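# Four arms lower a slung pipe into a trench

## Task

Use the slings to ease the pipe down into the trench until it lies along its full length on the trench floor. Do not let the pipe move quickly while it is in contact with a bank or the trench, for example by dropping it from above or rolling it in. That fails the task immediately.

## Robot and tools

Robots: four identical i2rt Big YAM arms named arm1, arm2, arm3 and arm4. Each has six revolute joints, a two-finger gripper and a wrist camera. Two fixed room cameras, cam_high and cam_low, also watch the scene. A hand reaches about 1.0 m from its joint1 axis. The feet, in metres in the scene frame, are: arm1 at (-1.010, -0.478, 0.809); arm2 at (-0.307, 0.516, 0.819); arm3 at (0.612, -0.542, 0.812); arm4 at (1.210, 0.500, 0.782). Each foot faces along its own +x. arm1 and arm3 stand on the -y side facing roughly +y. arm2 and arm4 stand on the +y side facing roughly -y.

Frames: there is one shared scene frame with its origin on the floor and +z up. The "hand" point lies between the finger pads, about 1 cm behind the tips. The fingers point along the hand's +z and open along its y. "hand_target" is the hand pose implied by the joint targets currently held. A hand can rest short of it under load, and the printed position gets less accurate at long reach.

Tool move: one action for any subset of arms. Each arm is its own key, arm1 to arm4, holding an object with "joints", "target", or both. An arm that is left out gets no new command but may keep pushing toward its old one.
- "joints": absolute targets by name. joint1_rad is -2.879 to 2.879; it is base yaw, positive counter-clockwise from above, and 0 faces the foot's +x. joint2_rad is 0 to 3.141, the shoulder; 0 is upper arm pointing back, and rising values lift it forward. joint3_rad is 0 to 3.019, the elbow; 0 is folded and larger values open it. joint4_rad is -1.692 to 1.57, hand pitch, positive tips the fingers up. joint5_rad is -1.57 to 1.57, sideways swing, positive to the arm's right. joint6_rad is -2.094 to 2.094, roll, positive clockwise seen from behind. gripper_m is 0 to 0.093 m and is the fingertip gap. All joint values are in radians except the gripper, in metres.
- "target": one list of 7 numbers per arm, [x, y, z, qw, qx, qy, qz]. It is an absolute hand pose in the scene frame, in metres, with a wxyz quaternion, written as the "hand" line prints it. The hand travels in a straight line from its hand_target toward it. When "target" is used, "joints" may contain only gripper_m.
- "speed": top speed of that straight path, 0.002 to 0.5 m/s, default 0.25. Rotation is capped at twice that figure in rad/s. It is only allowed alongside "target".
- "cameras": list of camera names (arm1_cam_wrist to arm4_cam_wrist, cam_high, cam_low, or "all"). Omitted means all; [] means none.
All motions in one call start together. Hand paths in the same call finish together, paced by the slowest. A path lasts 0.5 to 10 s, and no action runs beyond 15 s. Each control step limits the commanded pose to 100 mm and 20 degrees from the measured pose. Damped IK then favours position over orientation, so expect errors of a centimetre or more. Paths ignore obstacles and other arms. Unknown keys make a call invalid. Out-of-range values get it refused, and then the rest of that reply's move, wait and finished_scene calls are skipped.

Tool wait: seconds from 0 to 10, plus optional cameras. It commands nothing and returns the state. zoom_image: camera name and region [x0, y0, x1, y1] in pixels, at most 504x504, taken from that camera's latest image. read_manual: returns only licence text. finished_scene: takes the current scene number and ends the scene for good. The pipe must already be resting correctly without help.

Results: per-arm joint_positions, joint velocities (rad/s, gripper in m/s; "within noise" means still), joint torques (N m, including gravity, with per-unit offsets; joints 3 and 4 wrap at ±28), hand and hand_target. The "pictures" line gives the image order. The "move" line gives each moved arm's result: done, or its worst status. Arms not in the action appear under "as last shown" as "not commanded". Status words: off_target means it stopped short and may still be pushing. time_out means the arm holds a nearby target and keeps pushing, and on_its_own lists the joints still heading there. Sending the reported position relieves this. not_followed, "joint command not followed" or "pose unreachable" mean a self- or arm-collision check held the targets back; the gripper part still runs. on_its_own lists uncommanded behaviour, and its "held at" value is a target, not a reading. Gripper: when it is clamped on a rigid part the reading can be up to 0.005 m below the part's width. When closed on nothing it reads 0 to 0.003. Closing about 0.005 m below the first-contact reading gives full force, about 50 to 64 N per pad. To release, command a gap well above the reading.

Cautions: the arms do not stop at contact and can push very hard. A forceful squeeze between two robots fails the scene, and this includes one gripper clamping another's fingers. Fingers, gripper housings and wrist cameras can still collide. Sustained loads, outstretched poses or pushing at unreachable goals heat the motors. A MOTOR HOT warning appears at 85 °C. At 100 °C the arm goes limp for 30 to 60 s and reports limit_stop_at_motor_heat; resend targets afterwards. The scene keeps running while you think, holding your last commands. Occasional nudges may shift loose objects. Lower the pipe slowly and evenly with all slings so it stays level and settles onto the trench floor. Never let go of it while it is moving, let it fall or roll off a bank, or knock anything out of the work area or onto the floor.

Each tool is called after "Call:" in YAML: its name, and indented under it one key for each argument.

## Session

Call:
move:
  cameras: ["cam_high", "cam_low"]

Scene clock: 0.00 s.
Joint torques (N m): no reading
Heat: arm1: hottest joint2_rad 30 °C; arm2: hottest gripper 29 °C; arm3: hottest joint2_rad 29 °C; arm4: hottest joint5_rad 29 °C.
Joint velocities: within noise
arm1.joint_positions: joint1_rad=+0.181 joint2_rad=+0.602 joint3_rad=+1.316 joint4_rad=-1.375 joint5_rad=-0.192 joint6_rad=-0.163 gripper_m=+0.09396
arm1.joint_status: not commanded
arm1.hand: x=-1.0501 y=-0.2454 z=+1.3080 quat_wxyz=(-0.278, +0.713, -0.545, -0.341) (m; scene frame)
arm1.hand_target: x=-1.0502 y=-0.2475 z=+1.3183 quat_wxyz=(-0.286, +0.710, -0.541, -0.348) (m; scene frame)
arm1.hand_status: not commanded
arm2.joint_positions: joint1_rad=-0.039 joint2_rad=+0.499 joint3_rad=+1.459 joint4_rad=-1.321 joint5_rad=-0.112 joint6_rad=+0.052 gripper_m=+0.09396
arm2.joint_status: not commanded
arm2.hand: x=-0.3042 y=+0.3551 z=+1.4198 quat_wxyz=(-0.429, -0.599, -0.556, +0.384) (m; scene frame)
arm2.hand_target: x=-0.3038 y=+0.3587 z=+1.4302 quat_wxyz=(-0.436, -0.593, -0.552, +0.392) (m; scene frame)
arm2.hand_status: not commanded
arm3.joint_positions: joint1_rad=+0.407 joint2_rad=+0.468 joint3_rad=+1.336 joint4_rad=-1.245 joint5_rad=-0.228 joint6_rad=-0.247 gripper_m=+0.09396
arm3.joint_status: not commanded
arm3.hand: x=+0.4772 y=-0.4122 z=+1.3771 quat_wxyz=(-0.254, +0.787, -0.239, -0.508) (m; scene frame)
arm3.hand_target: x=+0.4794 y=-0.4157 z=+1.3869 quat_wxyz=(-0.260, +0.782, -0.236, -0.516) (m; scene frame)
arm3.hand_status: not commanded
arm4.joint_positions: joint1_rad=+0.227 joint2_rad=+0.629 joint3_rad=+1.327 joint4_rad=-1.242 joint5_rad=-0.022 joint6_rad=+0.203 gripper_m=+0.09396
arm4.joint_status: not commanded
arm4.hand: x=+1.2851 y=+0.2546 z=+1.3092 quat_wxyz=(-0.429, -0.584, -0.645, +0.243) (m; scene frame)
arm4.hand_target: x=+1.2844 y=+0.2567 z=+1.3242 quat_wxyz=(-0.441, -0.578, -0.639, +0.250) (m; scene frame)
arm4.hand_status: not commanded
pictures: cam_high, cam_low

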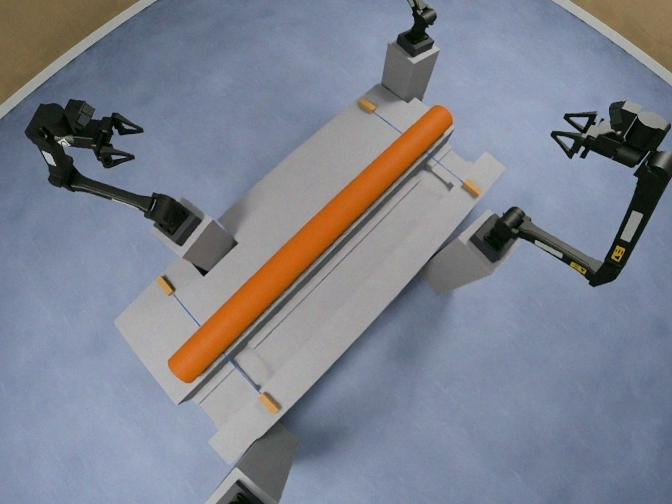

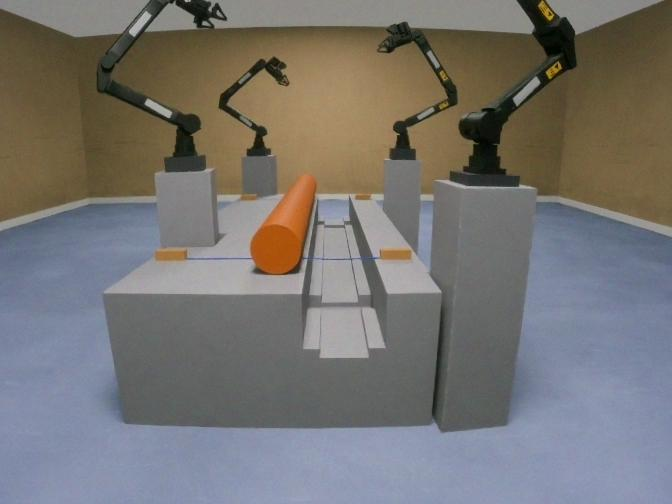

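Call:
move:
  arm1: {"target": [-0.645, -0.490, 0.560, 0.0, -0.7071, 0.7071, 0.0], "speed": 0.45}
  arm2: {"target": [-0.682, 0.280, 0.566, 0.0, 0.7071, 0.7071, 0.0], "speed": 0.45}
  arm3: {"target": [0.923, -0.515, 0.562, 0.0, -0.7071, 0.7071, 0.0], "speed": 0.45}
  arm4: {"target": [0.903, 0.278, 0.568, 0.0, 0.7071, 0.7071, 0.0], "speed": 0.45}
  cameras: ["arm1_cam_wrist", "arm2_cam_wrist", "arm3_cam_wrist", "arm4_cam_wrist"]

Scene clock: 7.13 s.
Joint torques (N m): arm1=[-0.67 -14.62 1.33 0.73 0 -0.04] | arm2=[0.5 -18.84 4.19 -0.35 -0.07 0.06] | arm3=[1.79 6.65 10.54 0.84 0.27 0.04] | arm4=[-0.21 -15.68 2.25 0.54 0.07 -0.02]
Heat: arm1: hottest joint2_rad 30 °C; arm2: hottest joint3_rad 29 °C; arm3: hottest joint2_rad 29 °C; arm4: hottest joint3_rad 29 °C.
move: arm1 done; arm2 off_target; arm3 not_followed; arm4 off_target
Joint velocities: within noise
arm1.joint_positions: joint1_rad=-1.415 joint2_rad=+2.279 joint3_rad=+0.830 joint4_rad=-0.138 joint5_rad=-0.011 joint6_rad=-1.596 gripper_m=+0.09396
arm1.joint_status: not commanded
arm1.hand: x=-0.6447 y=-0.4871 z=+0.5630 quat_wxyz=(+0.000, +0.708, -0.706, -0.002) (m; scene frame)
arm1.hand_target: x=-0.6452 y=-0.4899 z=+0.5600 quat_wxyz=(+0.000, +0.707, -0.707, +0.000) (m; scene frame)
arm1.hand_status: done (0.004 m and 0.2 deg from the pose sent, 0.885 m and 54.2 deg at the start)
arm2.joint_positions: joint1_rad=-0.963 joint2_rad=+2.358 joint3_rad=+1.047 joint4_rad=-0.301 joint5_rad=+0.011 joint6_rad=-1.004 gripper_m=+0.09396
arm2.joint_status: not commanded
arm2.hand: x=-0.6723 y=+0.2923 z=+0.5585 quat_wxyz=(-0.005, -0.714, -0.700, -0.015) (m; scene frame)
arm2.hand_target: x=-0.6816 y=+0.2800 z=+0.5661 quat_wxyz=(+0.000, -0.707, -0.707, +0.000) (m; scene frame)
arm2.hand_status: off_target (0.017 m and 2.1 deg from the pose sent, 0.937 m and 70.5 deg at the start)
arm3.joint_positions: joint1_rad=+0.275 joint2_rad=+0.015 joint3_rad=+0.545 joint4_rad=-1.685 joint5_rad=+0.564 joint6_rad=-0.059 gripper_m=+0.09396
arm3.joint_status: not commanded
arm3.on_its_own: joint1_rad is held at +0.283, not at its first target +0.407; joint2_rad is held at +0.014, not at its first target +0.467; joint3_rad is held at +0.581, not at its first target +1.354; joint4_rad is held at -1.683, not at its first target -1.241; joint5_rad is held at +0.564, not at its first target -0.228; joint6_rad is held at -0.062, not at its first target -0.247
arm3.hand: x=+0.6683 y=-0.4487 z=+1.0098 quat_wxyz=(-0.341, +0.777, -0.528, -0.013) (m; scene frame)
arm3.hand_target: x=+0.6675 y=-0.4482 z=+1.0248 quat_wxyz=(-0.350, +0.774, -0.527, -0.029) (m; scene frame)
arm3.hand_status: not_followed (0.519 m and 45.2 deg from the pose sent, 0.935 m and 86.9 deg at the start; pose on its path clipped on 69 of 88 steps; a joint's target at an end of its range on 43 of 88 steps)
arm4.joint_positions: joint1_rad=-1.002 joint2_rad=+2.188 joint3_rad=+0.821 joint4_rad=-0.237 joint5_rad=+0.004 joint6_rad=-0.930 gripper_m=+0.09396
arm4.joint_status: not commanded
arm4.hand: x=+0.9158 y=+0.2835 z=+0.5613 quat_wxyz=(-0.003, -0.709, -0.705, -0.018) (m; scene frame)
arm4.hand_target: x=+0.9030 y=+0.2781 z=+0.5681 quat_wxyz=(+0.000, -0.707, -0.707, +0.000) (m; scene frame)
arm4.hand_status: off_target (0.015 m and 2.1 deg from the pose sent, 0.834 m and 59.3 deg at the start)
pictures: arm1_cam_wrist, arm2_cam_wrist, arm3_cam_wrist, arm4_cam_wrist
pose unreachable (arm3 arm): on one or more control steps of this call this arm could not follow its commanded pose, so it was not sent that pose on those steps. On the call's last step it was still not sent that pose. It may still have moved: this result reports where it is.
cause: moving toward the commanded pose would bring two parts of the arm too close to each other (its shoulder (the part past joint 1) and its fingers).

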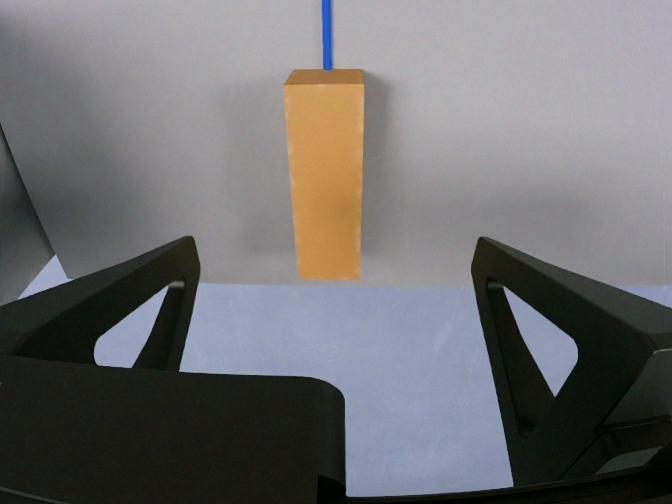

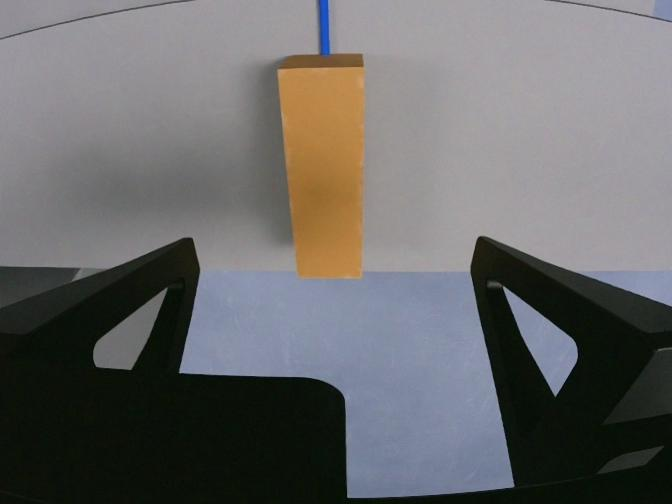

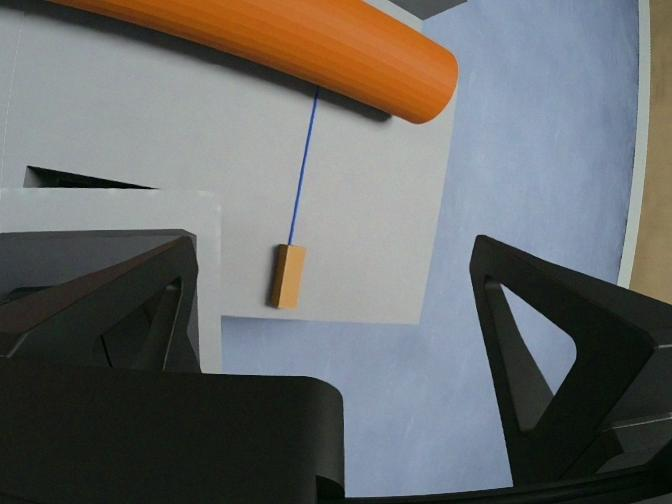

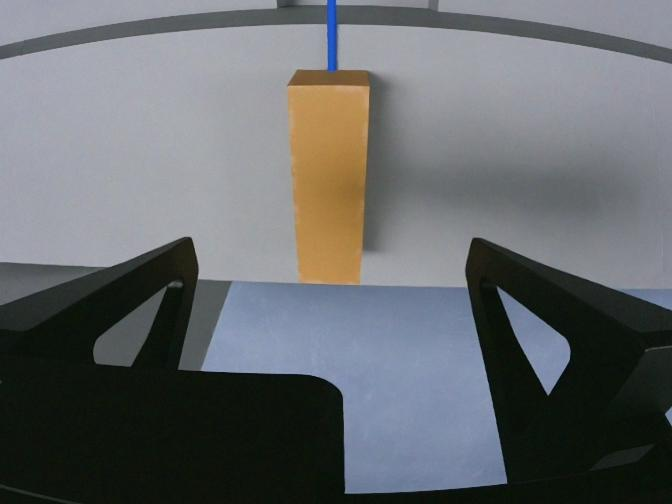

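Call:
move:
  arm1: {"target": [-0.649, -0.505, 0.478, 0.0, -0.7071, 0.7071, 0.0], "speed": 0.1}
  arm2: {"target": [-0.678, 0.297, 0.486, 0.0, 0.7071, 0.7071, 0.0], "speed": 0.1}
  arm3: {"joints": {"joint1_rad": -1.55, "joint2_rad": 1.6, "joint3_rad": 0.6, "joint4_rad": -0.6, "joint5_rad": 0.0, "joint6_rad": -1.38}}
  arm4: {"target": [0.906, 0.296, 0.486, 0.0, 0.7071, 0.7071, 0.0], "speed": 0.1}
  cameras: ["arm3_cam_wrist", "arm1_cam_wrist"]

Call:
move:
  arm1: {"joints": {"gripper_m": 0.02}}
  arm2: {"joints": {"gripper_m": 0.02}}
  arm3: {"target": [0.923, -0.515, 0.562, 0.0, -0.7071, 0.7071, 0.0], "speed": 0.25}
  arm4: {"joints": {"gripper_m": 0.02}}
  cameras: ["arm1_cam_wrist", "arm2_cam_wrist", "arm3_cam_wrist", "arm4_cam_wrist"]

Scene clock: 16.50 s.
Joint torques (N m): arm1=[-0.79 -14.33 0.66 0.9 0 -0.11] | arm2=[-1.55 -17.61 3.08 0.13 -0.07 0.05] | arm3=[1.2 -11.28 5.67 0.29 -0.22 -0.06] | arm4=[-0.38 -14.68 1.14 0.69 0.06 -0.01]
Heat: arm1: hottest joint2_rad 30 °C; arm2: hottest joint2_rad 29 °C; arm3: hottest joint2_rad 29 °C; arm4: hottest joint3_rad 29 °C.
move: arm1 off_target; arm2 off_target; arm3 done; arm4 done
Joint velocities: within noise
arm1.joint_positions: joint1_rad=-1.454 joint2_rad=+2.504 joint3_rad=+0.927 joint4_rad=-0.001 joint5_rad=-0.011 joint6_rad=-1.630 gripper_m=+0.09396
arm1.joint_status: not commanded
arm1.hand: x=-0.6440 y=-0.5021 z=+0.4875 quat_wxyz=(-0.003, +0.706, -0.708, +0.002) (m; scene frame)
arm1.hand_target: x=-0.6492 y=-0.5049 z=+0.4783 quat_wxyz=(+0.000, +0.707, -0.707, +0.000) (m; scene frame)
arm1.hand_status: off_target (0.011 m and 0.4 deg from the pose sent, 0.087 m and 0.2 deg at the start)
arm2.joint_positions: joint1_rad=-0.967 joint2_rad=+2.546 joint3_rad=+1.110 joint4_rad=-0.174 joint5_rad=+0.012 joint6_rad=-1.035 gripper_m=+0.09396
arm2.joint_status: not commanded
arm2.hand: x=-0.6646 y=+0.2981 z=+0.4864 quat_wxyz=(-0.004, -0.705, -0.709, -0.013) (m; scene frame)
arm2.hand_target: x=-0.6779 y=+0.2972 z=+0.4863 quat_wxyz=(+0.000, -0.707, -0.707, +0.000) (m; scene frame)
arm2.hand_status: off_target (0.013 m and 1.6 deg from the pose sent, 0.073 m and 2.1 deg at the start)
arm3.joint_positions: joint1_rad=-1.550 joint2_rad=+1.596 joint3_rad=+0.584 joint4_rad=-0.609 joint5_rad=+0.000 joint6_rad=-1.373 gripper_m=+0.09397
arm3.joint_status: all done
arm3.hand: x=+0.8966 y=-0.4887 z=+0.7514 quat_wxyz=(+0.016, +0.703, -0.711, -0.016) (m; scene frame)
arm3.hand_target: x=+0.9069 y=-0.4869 z=+0.7532 quat_wxyz=(+0.008, +0.705, -0.709, -0.011) (m; scene frame)
arm3.hand_status: not commanded
arm4.joint_positions: joint1_rad=-1.035 joint2_rad=+2.410 joint3_rad=+0.875 joint4_rad=-0.055 joint5_rad=+0.004 joint6_rad=-0.966 gripper_m=+0.09396
arm4.joint_status: not commanded
arm4.hand: x=+0.9157 y=+0.2977 z=+0.4864 quat_wxyz=(-0.002, -0.708, -0.706, -0.011) (m; scene frame)
arm4.hand_target: x=+0.9061 y=+0.2961 z=+0.4862 quat_wxyz=(+0.000, -0.707, -0.707, +0.000) (m; scene frame)
arm4.hand_status: done (0.010 m and 1.3 deg from the pose sent, 0.077 m and 2.1 deg at the start)
pictures: arm1_cam_wrist, arm3_cam_wrist

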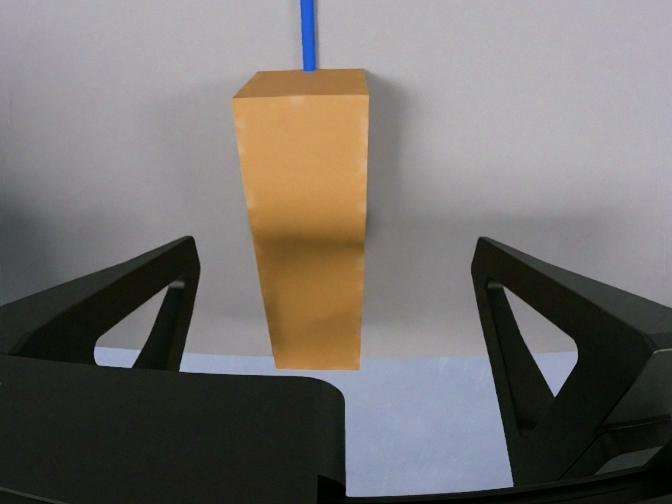

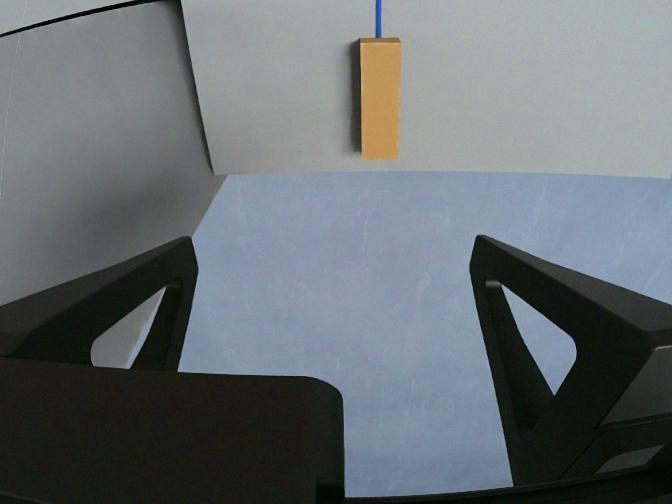

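Scene clock: 17.93 s.
Joint torques (N m): arm1=[-0.91 -14.39 0.69 0.98 0.01 -0.08] | arm2=[-1.67 -17.61 3.08 0.09 -0.09 0.06] | arm3=[0.79 -16.5 0.08 0.46 -0.12 -0.06] | arm4=[-0.38 -14.62 1.14 0.65 0.07 0]
Heat: arm1: hottest joint2_rad 30 °C; arm2: hottest joint2_rad 29 °C; arm3: hottest joint2_rad 29 °C; arm4: hottest joint3_rad 29 °C.
move: arm1 off_target; arm2 off_target; arm3 done; arm4 off_target
Joint velocities: within noise
arm1.joint_positions: joint1_rad=-1.454 joint2_rad=+2.504 joint3_rad=+0.927 joint4_rad=-0.001 joint5_rad=-0.010 joint6_rad=-1.630 gripper_m=+0.03195
arm1.joint_status: gripper_m off_target (ended at +0.03199, target +0.02000)
arm1.hand: x=-0.6438 y=-0.5022 z=+0.4875 quat_wxyz=(-0.003, +0.706, -0.708, +0.002) (m; scene frame)
arm1.hand_target: x=-0.6491 y=-0.5049 z=+0.4783 quat_wxyz=(+0.000, +0.707, -0.707, +0.000) (m; scene frame)
arm1.hand_status: not commanded
arm2.joint_positions: joint1_rad=-0.967 joint2_rad=+2.546 joint3_rad=+1.110 joint4_rad=-0.173 joint5_rad=+0.013 joint6_rad=-1.035 gripper_m=+0.03347
arm2.joint_status: gripper_m off_target (ended at +0.03351, target +0.02000)
arm2.hand: x=-0.6648 y=+0.2980 z=+0.4864 quat_wxyz=(-0.004, -0.704, -0.710, -0.013) (m; scene frame)
arm2.hand_target: x=-0.6779 y=+0.2972 z=+0.4863 quat_wxyz=(+0.000, -0.707, -0.707, +0.000) (m; scene frame)
arm2.hand_status: not commanded
arm3.joint_positions: joint1_rad=-1.642 joint2_rad=+2.270 joint3_rad=+0.683 joint4_rad=+0.000 joint5_rad=+0.007 joint6_rad=-1.476 gripper_m=+0.09397
arm3.joint_status: not commanded
arm3.hand: x=+0.9187 y=-0.5128 z=+0.5619 quat_wxyz=(+0.004, +0.707, -0.707, -0.005) (m; scene frame)
arm3.hand_target: x=+0.9229 y=-0.5150 z=+0.5620 quat_wxyz=(+0.000, +0.707, -0.707, +0.000) (m; scene frame)
arm3.hand_status: done (0.005 m and 0.7 deg from the pose sent, 0.193 m and 2.7 deg at the start)
arm4.joint_positions: joint1_rad=-1.035 joint2_rad=+2.410 joint3_rad=+0.875 joint4_rad=-0.054 joint5_rad=+0.003 joint6_rad=-0.967 gripper_m=+0.03387
arm4.joint_status: gripper_m off_target (ended at +0.03391, target +0.02000)
arm4.hand: x=+0.9155 y=+0.2974 z=+0.4864 quat_wxyz=(-0.003, -0.708, -0.706, -0.010) (m; scene frame)
arm4.hand_target: x=+0.9061 y=+0.2960 z=+0.4862 quat_wxyz=(+0.000, -0.707, -0.707, +0.000) (m; scene frame)
arm4.hand_status: not commanded
pictures: arm1_cam_wrist, arm2_cam_wrist, arm3_cam_wrist, arm4_cam_wrist

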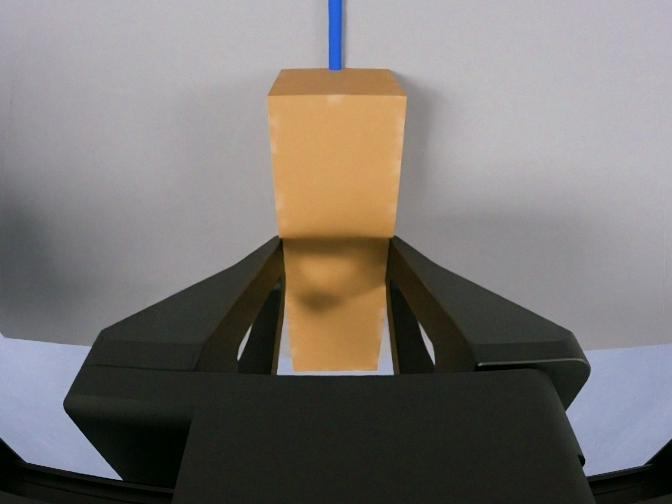

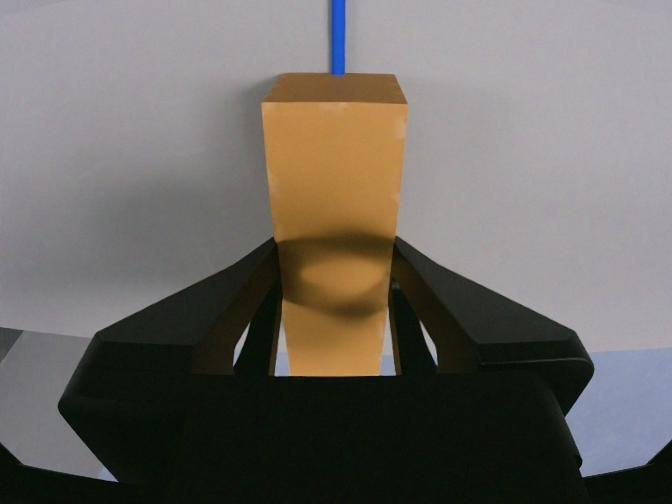

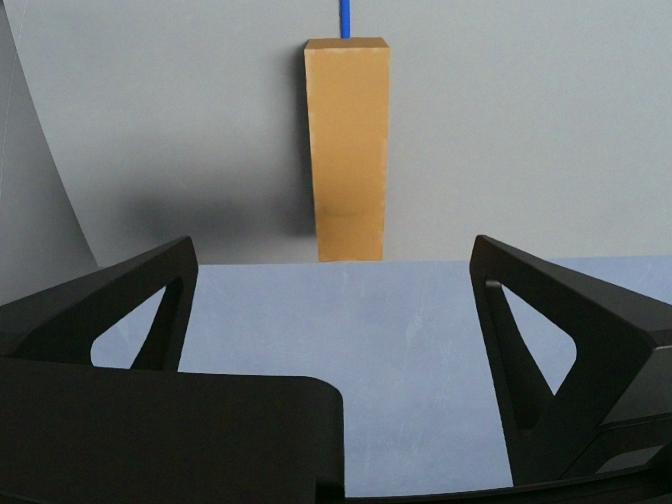

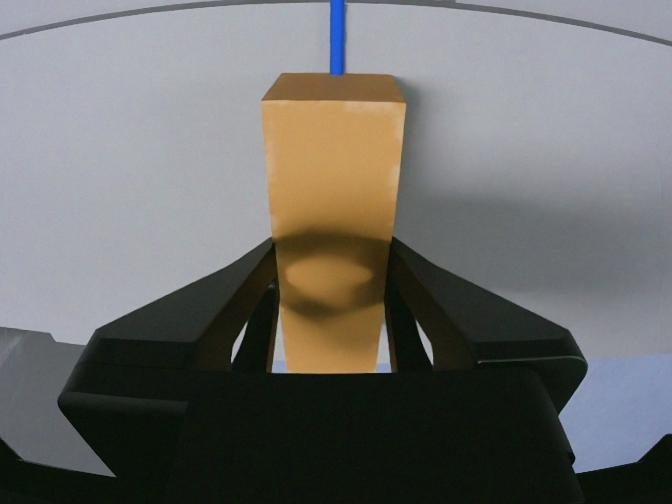

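Call:
move:
  arm3: {"target": [0.928, -0.518, 0.479, 0.0, -0.7071, 0.7071, 0.0], "speed": 0.15}
  cameras: []

Call:
move:
  arm3: {"joints": {"gripper_m": 0.02}}
  cameras: ["arm3_cam_wrist"]

Call:
move:
  arm1: {"target": [-0.648, -0.254, 0.940, 0.0, -0.7071, 0.7071, 0.0], "speed": 0.13}
  arm2: {"target": [-0.655, 0.073, 0.930, 0.0, 0.7071, 0.7071, 0.0], "speed": 0.13}
  arm3: {"target": [0.930, -0.254, 0.940, 0.0, -0.7071, 0.7071, 0.0], "speed": 0.13}
  arm4: {"target": [0.925, 0.075, 0.930, 0.0, 0.7071, 0.7071, 0.0], "speed": 0.13}
  cameras: ["cam_low", "cam_high"]

Scene clock: 24.53 s.
Joint torques (N m): arm1=[-0.73 -14.56 0.62 0.99 0.03 -0.09] | arm2=[-1.61 -17.73 3.07 0.09 -0.09 0.07] | arm3=[0.38 -17.26 -0.73 0.4 -0.12 -0.06] | arm4=[-0.44 -14.62 1.16 0.68 0.07 -0.01]
Heat: arm1: hottest joint2_rad 30 °C; arm2: hottest gripper 30 °C; arm3: hottest joint2_rad 30 °C; arm4: hottest joint3_rad 29 °C.
move: arm3 done
Joint velocities: within noise
arm1, arm2, arm4: as last shown
arm3.joint_positions: joint1_rad=-1.652 joint2_rad=+2.530 joint3_rad=+0.818 joint4_rad=+0.132 joint5_rad=+0.007 joint6_rad=-1.490 gripper_m=+0.09397
arm3.joint_status: not commanded
arm3.hand: x=+0.9272 y=-0.5145 z=+0.4815 quat_wxyz=(+0.001, +0.708, -0.706, -0.002) (m; scene frame)
arm3.hand_target: x=+0.9279 y=-0.5180 z=+0.4790 quat_wxyz=(+0.000, +0.707, -0.707, +0.000) (m; scene frame)
arm3.hand_status: done (0.004 m and 0.3 deg from the pose sent, 0.084 m and 0.7 deg at the start)
pictures: none
No camera images: "cameras" was empty.

Scene clock: 25.20 s.
Joint torques (N m): arm1=[-0.5 -14.04 0.64 1.02 -0.03 -0.12] | arm2=[-1.67 -17.61 3.08 0.06 -0.09 0.07] | arm3=[0.44 -17.26 -0.73 0.42 -0.13 -0.06] | arm4=[-0.5 -14.56 1.14 0.65 0.08 -0.01]
Heat: arm1: hottest joint2_rad 30 °C; arm2: hottest gripper 30 °C; arm3: hottest joint2_rad 30 °C; arm4: hottest joint3_rad 29 °C.
move: arm3 off_target
Joint velocities: within noise
arm1, arm2, arm4: as last shown
arm3.joint_positions: joint1_rad=-1.652 joint2_rad=+2.530 joint3_rad=+0.818 joint4_rad=+0.133 joint5_rad=+0.007 joint6_rad=-1.490 gripper_m=+0.03409
arm3.joint_status: gripper_m off_target (ended at +0.03412, target +0.02000)
arm3.hand: x=+0.9273 y=-0.5145 z=+0.4815 quat_wxyz=(+0.001, +0.708, -0.706, -0.002) (m; scene frame)
arm3.hand_target: x=+0.9279 y=-0.5179 z=+0.4790 quat_wxyz=(+0.000, +0.707, -0.707, +0.000) (m; scene frame)
arm3.hand_status: not commanded
pictures: arm3_cam_wrist

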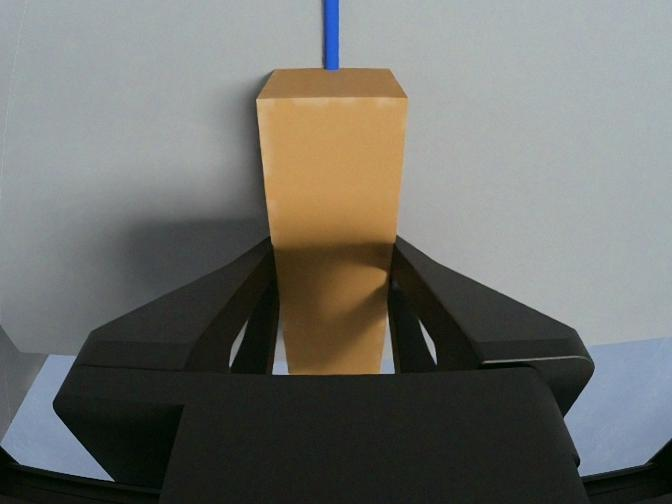

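Scene clock: 30.03 s.
Joint torques (N m): arm1=[-1.49 -21.25 13.63 -2.18 0.4 -0.08] | arm2=[-0.38 -29.51 15.34 -3.52 -0.13 0.03] | arm3=[0.85 -25.47 12.7 -2.02 -0.1 -0.1] | arm4=[0.5 -26.93 13.7 -2.51 0 0.12]
Heat: arm1: hottest joint2_rad 31 °C; arm2: hottest joint2_rad 30 °C; arm3: hottest joint2_rad 30 °C; arm4: hottest joint3_rad 30 °C.
move: arm1 off_target; arm2 off_target; arm3 off_target; arm4 off_target
Joint velocities: within noise
arm1.joint_positions: joint1_rad=-0.834 joint2_rad=+1.607 joint3_rad=+1.054 joint4_rad=-1.126 joint5_rad=-0.026 joint6_rad=-1.019 gripper_m=+0.03195
arm1.joint_status: not commanded
arm1.hand: x=-0.6725 y=-0.2611 z=+0.8730 quat_wxyz=(+0.048, +0.708, -0.704, -0.017) (m; scene frame)
arm1.hand_target: x=-0.6515 y=-0.2556 z=+0.9365 quat_wxyz=(-0.001, +0.707, -0.707, +0.001) (m; scene frame)
arm1.hand_status: off_target (0.072 m and 5.9 deg from the pose sent, 0.516 m and 0.5 deg at the start)
arm2.joint_positions: joint1_rad=-0.603 joint2_rad=+1.999 joint3_rad=+1.353 joint4_rad=-1.070 joint5_rad=+0.010 joint6_rad=-0.652 gripper_m=+0.03348
arm2.joint_status: not commanded
arm2.hand: x=-0.6232 y=+0.1154 z=+0.8002 quat_wxyz=(+0.009, -0.710, -0.701, -0.065) (m; scene frame)
arm2.hand_target: x=-0.6420 y=+0.0900 z=+0.8885 quat_wxyz=(+0.000, -0.707, -0.707, +0.001) (m; scene frame)
arm2.hand_status: off_target (0.140 m and 7.5 deg from the pose sent, 0.497 m and 1.6 deg at the start; pose on its path clipped on 35 of 145 steps)
arm3.joint_positions: joint1_rad=-0.990 joint2_rad=+1.627 joint3_rad=+1.067 joint4_rad=-1.149 joint5_rad=+0.004 joint6_rad=-0.820 gripper_m=+0.03410
arm3.joint_status: not commanded
arm3.hand: x=+0.9070 y=-0.2719 z=+0.8740 quat_wxyz=(+0.064, +0.704, -0.707, -0.003) (m; scene frame)
arm3.hand_target: x=+0.9269 y=-0.2568 z=+0.9374 quat_wxyz=(+0.000, +0.707, -0.707, +0.001) (m; scene frame)
arm3.hand_status: off_target (0.072 m and 7.4 deg from the pose sent, 0.527 m and 0.3 deg at the start)
arm4.joint_positions: joint1_rad=-0.657 joint2_rad=+1.817 joint3_rad=+1.242 joint4_rad=-1.144 joint5_rad=+0.006 joint6_rad=-0.586 gripper_m=+0.03390
arm4.joint_status: not commanded
arm4.hand: x=+0.9497 y=+0.1153 z=+0.8121 quat_wxyz=(+0.015, -0.707, -0.704, -0.073) (m; scene frame)
arm4.hand_target: x=+0.9342 y=+0.0896 z=+0.9003 quat_wxyz=(+0.000, -0.707, -0.707, +0.001) (m; scene frame)
arm4.hand_status: off_target (0.127 m and 8.6 deg from the pose sent, 0.496 m and 1.2 deg at the start; pose on its path clipped on 33 of 145 steps)
pictures: cam_high, cam_low

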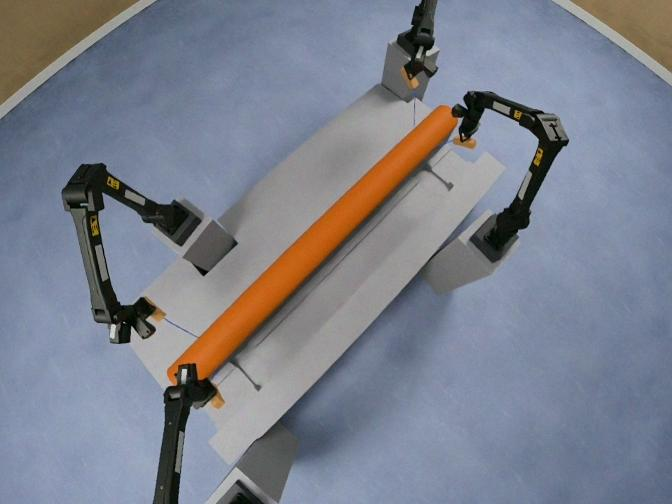

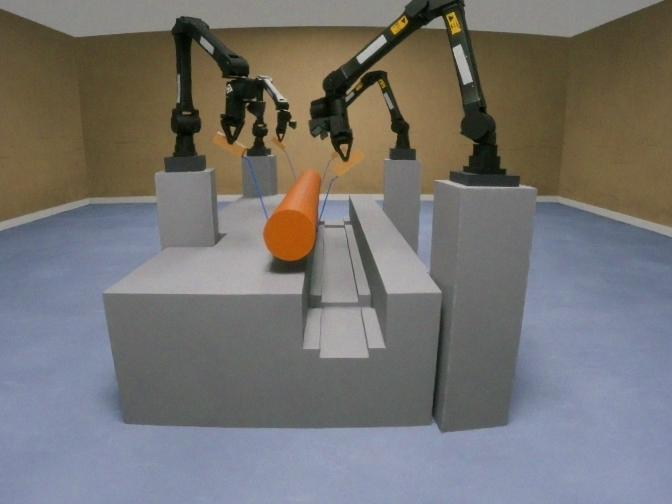

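Call:
move:
  arm1: {"target": [-0.650, -0.070, 0.945, 0.0, -0.7071, 0.7071, 0.0], "speed": 0.1}
  arm2: {"target": [-0.660, 0.260, 0.912, 0.0, 0.7071, 0.7071, 0.0], "speed": 0.1}
  arm3: {"target": [0.930, -0.070, 0.945, 0.0, -0.7071, 0.7071, 0.0], "speed": 0.1}
  arm4: {"target": [0.915, 0.262, 0.912, 0.0, 0.7071, 0.7071, 0.0], "speed": 0.1}
  cameras: ["cam_low", "cam_high"]

Scene clock: 36.60 s.
Joint torques (N m): arm1=[-1.49 -23.24 15.5 -1.8 0.16 0.02] | arm2=[-2.43 -23.24 10.85 -1.77 0.02 -0.08] | arm3=[0.73 -31.21 13.96 -1.81 -0.14 -0.03] | arm4=[-0.97 -19.9 9.51 -1.5 0.2 -0.11]
Heat: arm1: hottest joint3_rad 33 °C; arm2: hottest joint3_rad 32 °C; arm3: hottest joint2_rad 31 °C; arm4: hottest joint3_rad 32 °C.
move: arm1 off_target; arm2 off_target; arm3 off_target; arm4 off_target
Joint velocities: within noise
arm1.joint_positions: joint1_rad=-0.539 joint2_rad=+1.855 joint3_rad=+1.416 joint4_rad=-1.231 joint5_rad=-0.021 joint6_rad=-0.731 gripper_m=+0.03195
arm1.joint_status: not commanded
arm1.hand: x=-0.6754 y=-0.0876 z=+0.8781 quat_wxyz=(+0.048, +0.711, -0.702, +0.001) (m; scene frame)
arm1.hand_target: x=-0.6534 y=-0.0736 z=+0.9439 quat_wxyz=(-0.002, +0.707, -0.707, +0.000) (m; scene frame)
arm1.hand_status: off_target (0.074 m and 5.6 deg from the pose sent, 0.205 m and 5.9 deg at the start)
arm2.joint_positions: joint1_rad=-0.850 joint2_rad=+1.695 joint3_rad=+1.088 joint4_rad=-1.071 joint5_rad=+0.010 joint6_rad=-0.914 gripper_m=+0.03351
arm2.joint_status: not commanded
arm2.hand: x=-0.6426 y=+0.2591 z=+0.8598 quat_wxyz=(-0.007, -0.705, -0.708, -0.048) (m; scene frame)
arm2.hand_target: x=-0.6584 y=+0.2607 z=+0.9090 quat_wxyz=(+0.001, -0.707, -0.707, +0.000) (m; scene frame)
arm2.hand_status: off_target (0.055 m and 5.5 deg from the pose sent, 0.186 m and 7.5 deg at the start)
arm3.joint_positions: joint1_rad=-0.748 joint2_rad=+1.953 joint3_rad=+1.517 joint4_rad=-1.277 joint5_rad=+0.003 joint6_rad=-0.587 gripper_m=+0.03414
arm3.joint_status: not commanded
arm3.hand: x=+0.9084 y=-0.0948 z=+0.8690 quat_wxyz=(+0.065, +0.707, -0.704, +0.013) (m; scene frame)
arm3.hand_target: x=+0.9267 y=-0.0749 z=+0.9439 quat_wxyz=(-0.001, +0.707, -0.707, +0.000) (m; scene frame)
arm3.hand_status: off_target (0.083 m and 7.6 deg from the pose sent, 0.215 m and 7.4 deg at the start)
arm4.joint_positions: joint1_rad=-0.933 joint2_rad=+1.496 joint3_rad=+0.976 joint4_rad=-1.146 joint5_rad=+0.002 joint6_rad=-0.863 gripper_m=+0.03395
arm4.joint_status: not commanded
arm4.hand: x=+0.9273 y=+0.2617 z=+0.8600 quat_wxyz=(-0.005, -0.708, -0.705, -0.048) (m; scene frame)
arm4.hand_target: x=+0.9164 y=+0.2625 z=+0.9084 quat_wxyz=(+0.001, -0.707, -0.707, +0.000) (m; scene frame)
arm4.hand_status: off_target (0.053 m and 5.6 deg from the pose sent, 0.181 m and 8.5 deg at the start)
pictures: cam_high, cam_low

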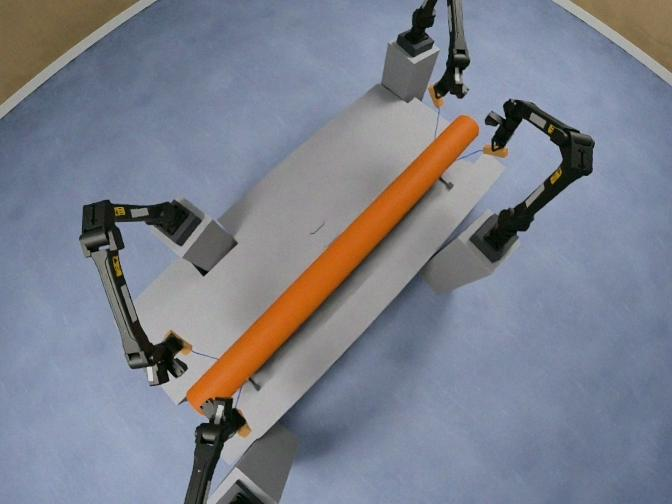

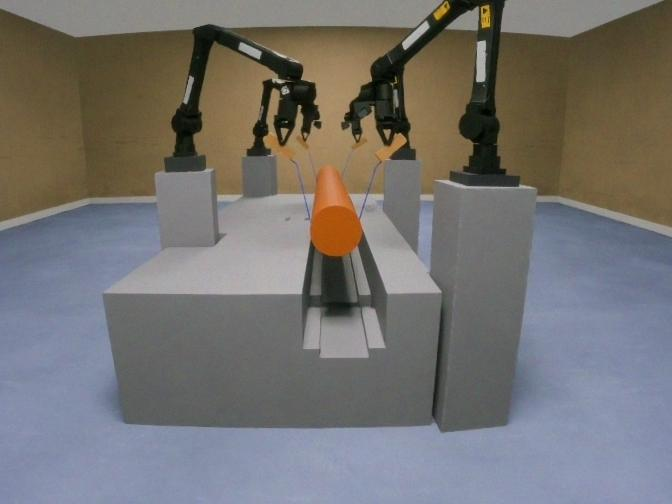

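Call:
move:
  arm1: {"target": [-0.653, -0.066, 0.690, 0.0, -0.7071, 0.7071, 0.0], "speed": 0.12}
  arm2: {"target": [-0.662, 0.268, 0.655, 0.0, 0.7071, 0.7071, 0.0], "speed": 0.12}
  arm3: {"target": [0.928, -0.067, 0.690, 0.0, -0.7071, 0.7071, 0.0], "speed": 0.12}
  arm4: {"target": [0.916, 0.270, 0.655, 0.0, 0.7071, 0.7071, 0.0], "speed": 0.12}
  cameras: ["cam_low", "cam_high"]

Scene clock: 43.47 s.
Joint torques (N m): arm1=[-1.79 -25.29 6.32 -0.53 0.34 0] | arm2=[-2.61 -21.95 4.79 -1.02 -0.08 -0.04] | arm3=[1.03 -32.44 6.54 -0.69 -0.18 0.03] | arm4=[-1.26 -19.55 2.99 -0.35 0.06 -0.1]
Heat: arm1: hottest joint3_rad 34 °C; arm2: hottest joint3_rad 32 °C; arm3: hottest joint2_rad 32 °C; arm4: hottest joint3_rad 32 °C.
move: arm1 off_target; arm2 off_target; arm3 off_target; arm4 off_target
Joint velocities: within noise
arm1.joint_positions: joint1_rad=-0.522 joint2_rad=+2.218 joint3_rad=+1.315 joint4_rad=-0.711 joint5_rad=-0.025 joint6_rad=-0.718 gripper_m=+0.03196
arm1.joint_status: not commanded
arm1.hand: x=-0.6698 y=-0.0717 z=+0.6558 quat_wxyz=(+0.021, +0.713, -0.701, -0.003) (m; scene frame)
arm1.hand_target: x=-0.6535 y=-0.0663 z=+0.6889 quat_wxyz=(+0.000, +0.707, -0.707, +0.000) (m; scene frame)
arm1.hand_status: off_target (0.039 m and 2.6 deg from the pose sent, 0.191 m and 5.6 deg at the start)
arm2.joint_positions: joint1_rad=-0.872 joint2_rad=+2.167 joint3_rad=+0.955 joint4_rad=-0.432 joint5_rad=+0.013 joint6_rad=-0.943 gripper_m=+0.03352
arm2.joint_status: not commanded
arm2.hand: x=-0.6357 y=+0.2730 z=+0.6269 quat_wxyz=(-0.005, -0.703, -0.710, -0.031) (m; scene frame)
arm2.hand_target: x=-0.6613 y=+0.2686 z=+0.6540 quat_wxyz=(+0.001, -0.707, -0.707, +0.000) (m; scene frame)
arm2.hand_status: off_target (0.039 m and 3.6 deg from the pose sent, 0.206 m and 5.5 deg at the start)
arm3.joint_positions: joint1_rad=-0.748 joint2_rad=+2.294 joint3_rad=+1.401 joint4_rad=-0.767 joint5_rad=+0.003 joint6_rad=-0.586 gripper_m=+0.03414
arm3.joint_status: not commanded
arm3.hand: x=+0.9111 y=-0.0896 z=+0.6445 quat_wxyz=(+0.039, +0.708, -0.705, +0.008) (m; scene frame)
arm3.hand_target: x=+0.9272 y=-0.0682 z=+0.6888 quat_wxyz=(+0.000, +0.707, -0.707, +0.000) (m; scene frame)
arm3.hand_status: off_target (0.054 m and 4.5 deg from the pose sent, 0.182 m and 7.6 deg at the start)
arm4.joint_positions: joint1_rad=-0.948 joint2_rad=+1.984 joint3_rad=+0.768 joint4_rad=-0.418 joint5_rad=+0.005 joint6_rad=-0.883 gripper_m=+0.03396
arm4.joint_status: not commanded
arm4.hand: x=+0.9366 y=+0.2759 z=+0.6278 quat_wxyz=(-0.003, -0.706, -0.707, -0.032) (m; scene frame)
arm4.hand_target: x=+0.9166 y=+0.2704 z=+0.6533 quat_wxyz=(+0.001, -0.707, -0.707, +0.000) (m; scene frame)
arm4.hand_status: off_target (0.035 m and 3.7 deg from the pose sent, 0.205 m and 5.6 deg at the start)
pictures: cam_high, cam_low

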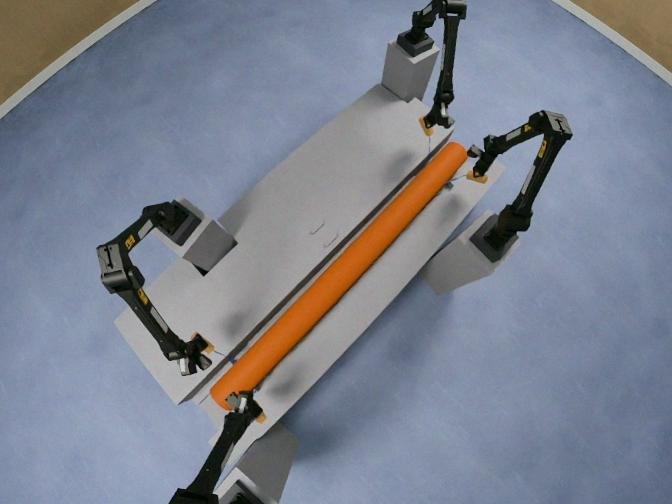

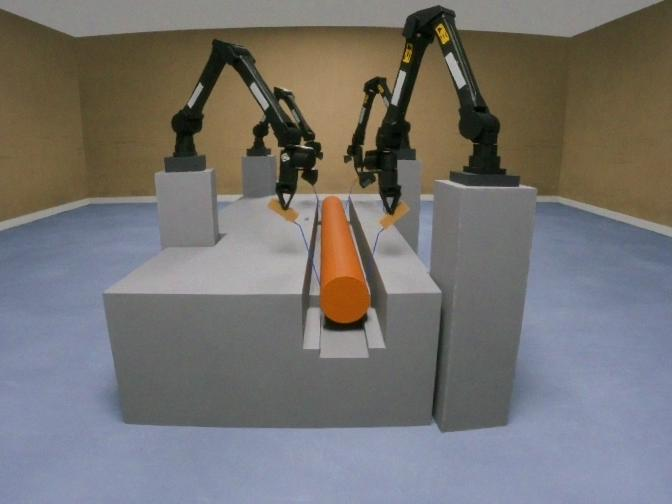

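Call:
move:
  arm1: {"target": [-0.655, -0.092, 0.477, 0.171, -0.686, 0.686, 0.171], "speed": 0.065}
  arm2: {"target": [-0.668, 0.286, 0.481, 0.171, 0.686, 0.686, -0.171], "speed": 0.065}
  arm3: {"target": [0.922, -0.090, 0.480, 0.171, -0.686, 0.686, 0.171], "speed": 0.065}
  arm4: {"target": [0.918, 0.285, 0.482, 0.171, 0.686, 0.686, -0.171], "speed": 0.065}
  cameras: ["cam_low", "arm1_cam_wrist", "arm2_cam_wrist", "arm4_cam_wrist"]

Scene clock: 50.73 s.
Joint torques (N m): arm1=[-1.2 -16.79 3.7 1.83 -0.15 -0.1] | arm2=[-1.14 -14.56 2.89 0.79 0.14 0.12] | arm3=[0.44 -22.53 3.21 1.28 -0.42 -0.06] | arm4=[0.5 -10.87 1.2 1.22 0.28 0.05]
Heat: arm1: hottest joint3_rad 34 °C; arm2: hottest joint2_rad 32 °C; arm3: hottest joint2_rad 34 °C; arm4: hottest joint3_rad 31 °C.
move: arm1 off_target; arm2 off_target; arm3 done; arm4 off_target
Joint velocities: within noise
arm1.joint_positions: joint1_rad=-0.669 joint2_rad=+2.566 joint3_rad=+1.176 joint4_rad=+0.155 joint5_rad=-0.380 joint6_rad=-0.776 gripper_m=+0.03196
arm1.joint_status: not commanded
arm1.hand: x=-0.6563 y=-0.0879 z=+0.4934 quat_wxyz=(-0.171, +0.685, -0.687, -0.174) (m; scene frame)
arm1.hand_target: x=-0.6556 y=-0.0924 z=+0.4775 quat_wxyz=(-0.171, +0.686, -0.686, -0.171) (m; scene frame)
arm1.hand_status: off_target (0.017 m and 0.4 deg from the pose sent, 0.180 m and 29.6 deg at the start)
arm2.joint_positions: joint1_rad=-1.117 joint2_rad=+2.582 joint3_rad=+0.992 joint4_rad=+0.183 joint5_rad=-0.450 joint6_rad=-1.142 gripper_m=+0.03355
arm2.joint_status: not commanded
arm2.hand: x=-0.6565 y=+0.2855 z=+0.4902 quat_wxyz=(-0.183, -0.685, -0.686, +0.162) (m; scene frame)
arm2.hand_target: x=-0.6676 y=+0.2861 z=+0.4815 quat_wxyz=(-0.171, -0.686, -0.686, +0.171) (m; scene frame)
arm2.hand_status: off_target (0.015 m and 1.7 deg from the pose sent, 0.150 m and 30.2 deg at the start)
arm3.joint_positions: joint1_rad=-0.852 joint2_rad=+2.606 joint3_rad=+1.225 joint4_rad=+0.178 joint5_rad=-0.301 joint6_rad=-0.631 gripper_m=+0.03414
arm3.joint_status: not commanded
arm3.hand: x=+0.9165 y=-0.0894 z=+0.4855 quat_wxyz=(-0.166, +0.687, -0.686, -0.171) (m; scene frame)
arm3.hand_target: x=+0.9220 y=-0.0902 z=+0.4801 quat_wxyz=(-0.171, +0.686, -0.686, -0.171) (m; scene frame)
arm3.hand_status: done (0.008 m and 0.6 deg from the pose sent, 0.165 m and 31.9 deg at the start)
arm4.joint_positions: joint1_rad=-1.208 joint2_rad=+2.471 joint3_rad=+0.745 joint4_rad=+0.362 joint5_rad=-0.451 joint6_rad=-1.082 gripper_m=+0.03402
arm4.joint_status: not commanded
arm4.hand: x=+0.9250 y=+0.2865 z=+0.4926 quat_wxyz=(-0.181, -0.690, -0.681, +0.166) (m; scene frame)
arm4.hand_target: x=+0.9182 y=+0.2851 z=+0.4825 quat_wxyz=(-0.171, -0.686, -0.686, +0.171) (m; scene frame)
arm4.hand_status: off_target (0.013 m and 1.5 deg from the pose sent, 0.147 m and 30.5 deg at the start)
pictures: arm1_cam_wrist, arm2_cam_wrist, arm4_cam_wrist, cam_low

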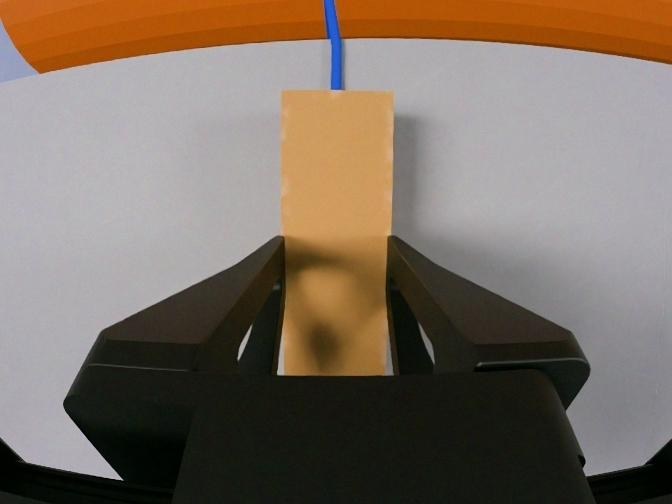

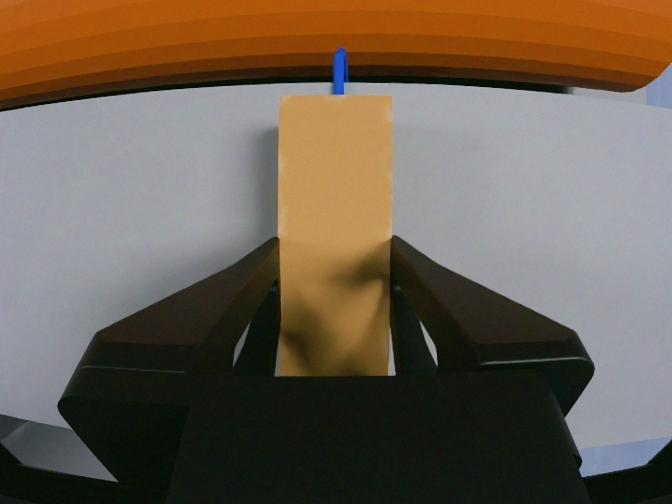

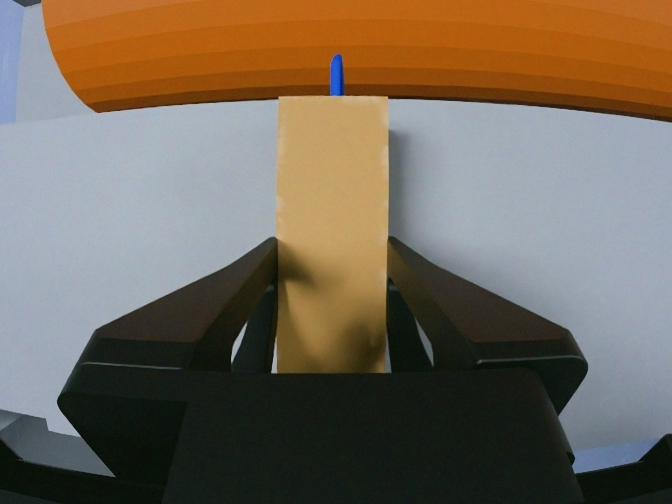

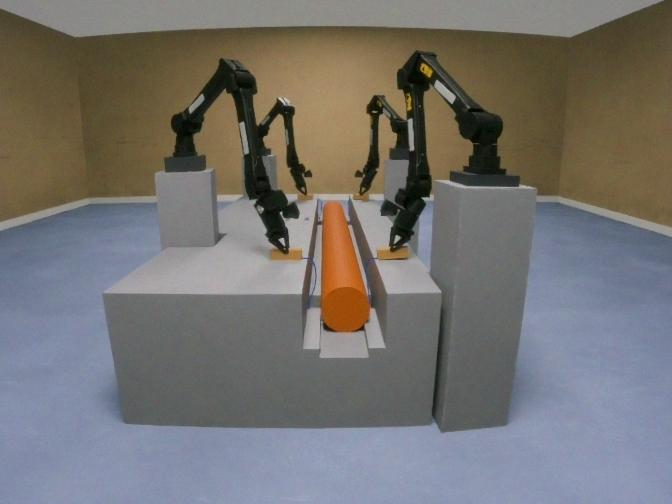

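Call:
move:
  arm1: {"joints": {"gripper_m": 0.07}}
  arm2: {"joints": {"gripper_m": 0.07}}
  arm3: {"joints": {"gripper_m": 0.07}}
  arm4: {"joints": {"gripper_m": 0.07}}
  cameras: ["cam_low", "cam_high"]

Call:
zoom_image:
  camera: "cam_low"
  region: [280, 180, 420, 370]

Scene clock: 54.50 s.
Joint torques (N m): arm1=[-1.44 -16.15 3.69 1.58 -0.18 -0.12] | arm2=[-1.08 -16.26 1.24 0.54 -0.41 0.13] | arm3=[0.44 -22.53 3.21 1.25 -0.44 -0.05] | arm4=[0.44 -13.27 -0.44 1.2 -0.18 0.04]
Heat: arm1: hottest joint3_rad 34 °C; arm2: hottest joint2_rad 32 °C; arm3: hottest joint2_rad 34 °C; arm4: hottest joint3_rad 31 °C.
move: arm1 done; arm2 done; arm3 done; arm4 done
Joint velocities: within noise
arm1.joint_positions: joint1_rad=-0.669 joint2_rad=+2.567 joint3_rad=+1.176 joint4_rad=+0.158 joint5_rad=-0.379 joint6_rad=-0.776 gripper_m=+0.06992
arm1.joint_status: all done
arm1.hand: x=-0.6562 y=-0.0879 z=+0.4930 quat_wxyz=(-0.172, +0.685, -0.687, -0.174) (m; scene frame)
arm1.hand_target: x=-0.6556 y=-0.0924 z=+0.4776 quat_wxyz=(-0.171, +0.686, -0.686, -0.171) (m; scene frame)
arm1.hand_status: not commanded
arm2.joint_positions: joint1_rad=-1.117 joint2_rad=+2.600 joint3_rad=+1.010 joint4_rad=+0.189 joint5_rad=-0.437 joint6_rad=-1.142 gripper_m=+0.06996
arm2.joint_status: all done
arm2.hand: x=-0.6616 y=+0.2855 z=+0.4832 quat_wxyz=(-0.176, -0.686, -0.687, +0.163) (m; scene frame)
arm2.hand_target: x=-0.6677 y=+0.2861 z=+0.4816 quat_wxyz=(-0.171, -0.686, -0.686, +0.171) (m; scene frame)
arm2.hand_status: not commanded
arm3.joint_positions: joint1_rad=-0.852 joint2_rad=+2.606 joint3_rad=+1.225 joint4_rad=+0.178 joint5_rad=-0.301 joint6_rad=-0.631 gripper_m=+0.06992
arm3.joint_status: all done
arm3.hand: x=+0.9165 y=-0.0894 z=+0.4855 quat_wxyz=(-0.166, +0.687, -0.686, -0.171) (m; scene frame)
arm3.hand_target: x=+0.9220 y=-0.0902 z=+0.4801 quat_wxyz=(-0.171, +0.686, -0.686, -0.171) (m; scene frame)
arm3.hand_status: not commanded
arm4.joint_positions: joint1_rad=-1.208 joint2_rad=+2.495 joint3_rad=+0.767 joint4_rad=+0.364 joint5_rad=-0.438 joint6_rad=-1.082 gripper_m=+0.06991
arm4.joint_status: all done
arm4.hand: x=+0.9210 y=+0.2868 z=+0.4835 quat_wxyz=(-0.175, -0.692, -0.681, +0.164) (m; scene frame)
arm4.hand_target: x=+0.9182 y=+0.2851 z=+0.4824 quat_wxyz=(-0.171, -0.686, -0.686, +0.171) (m; scene frame)
arm4.hand_status: not commanded
pictures: cam_high, cam_low

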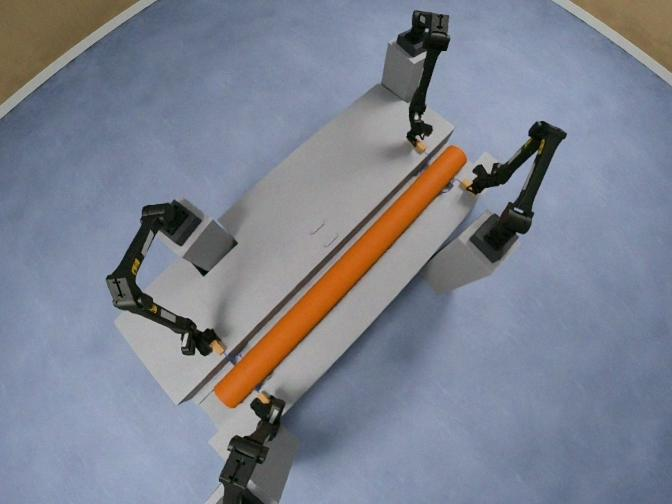

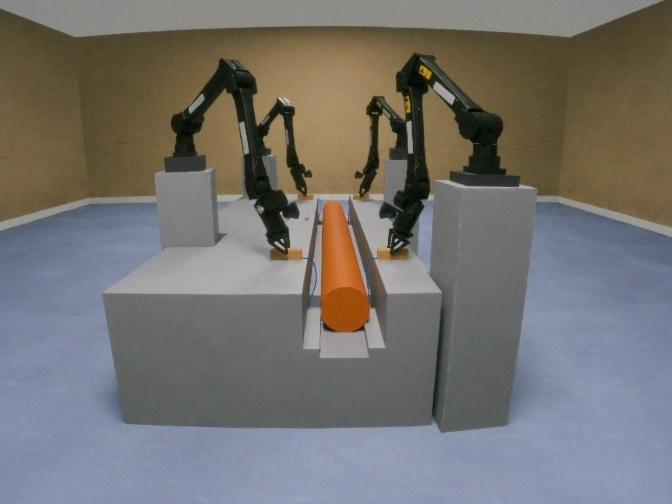

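Scaled by 2.653.

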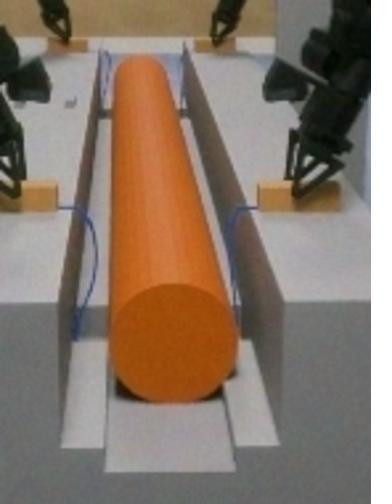

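Call:
finished_scene:
  scene: 2

The scene is finished: the task was done.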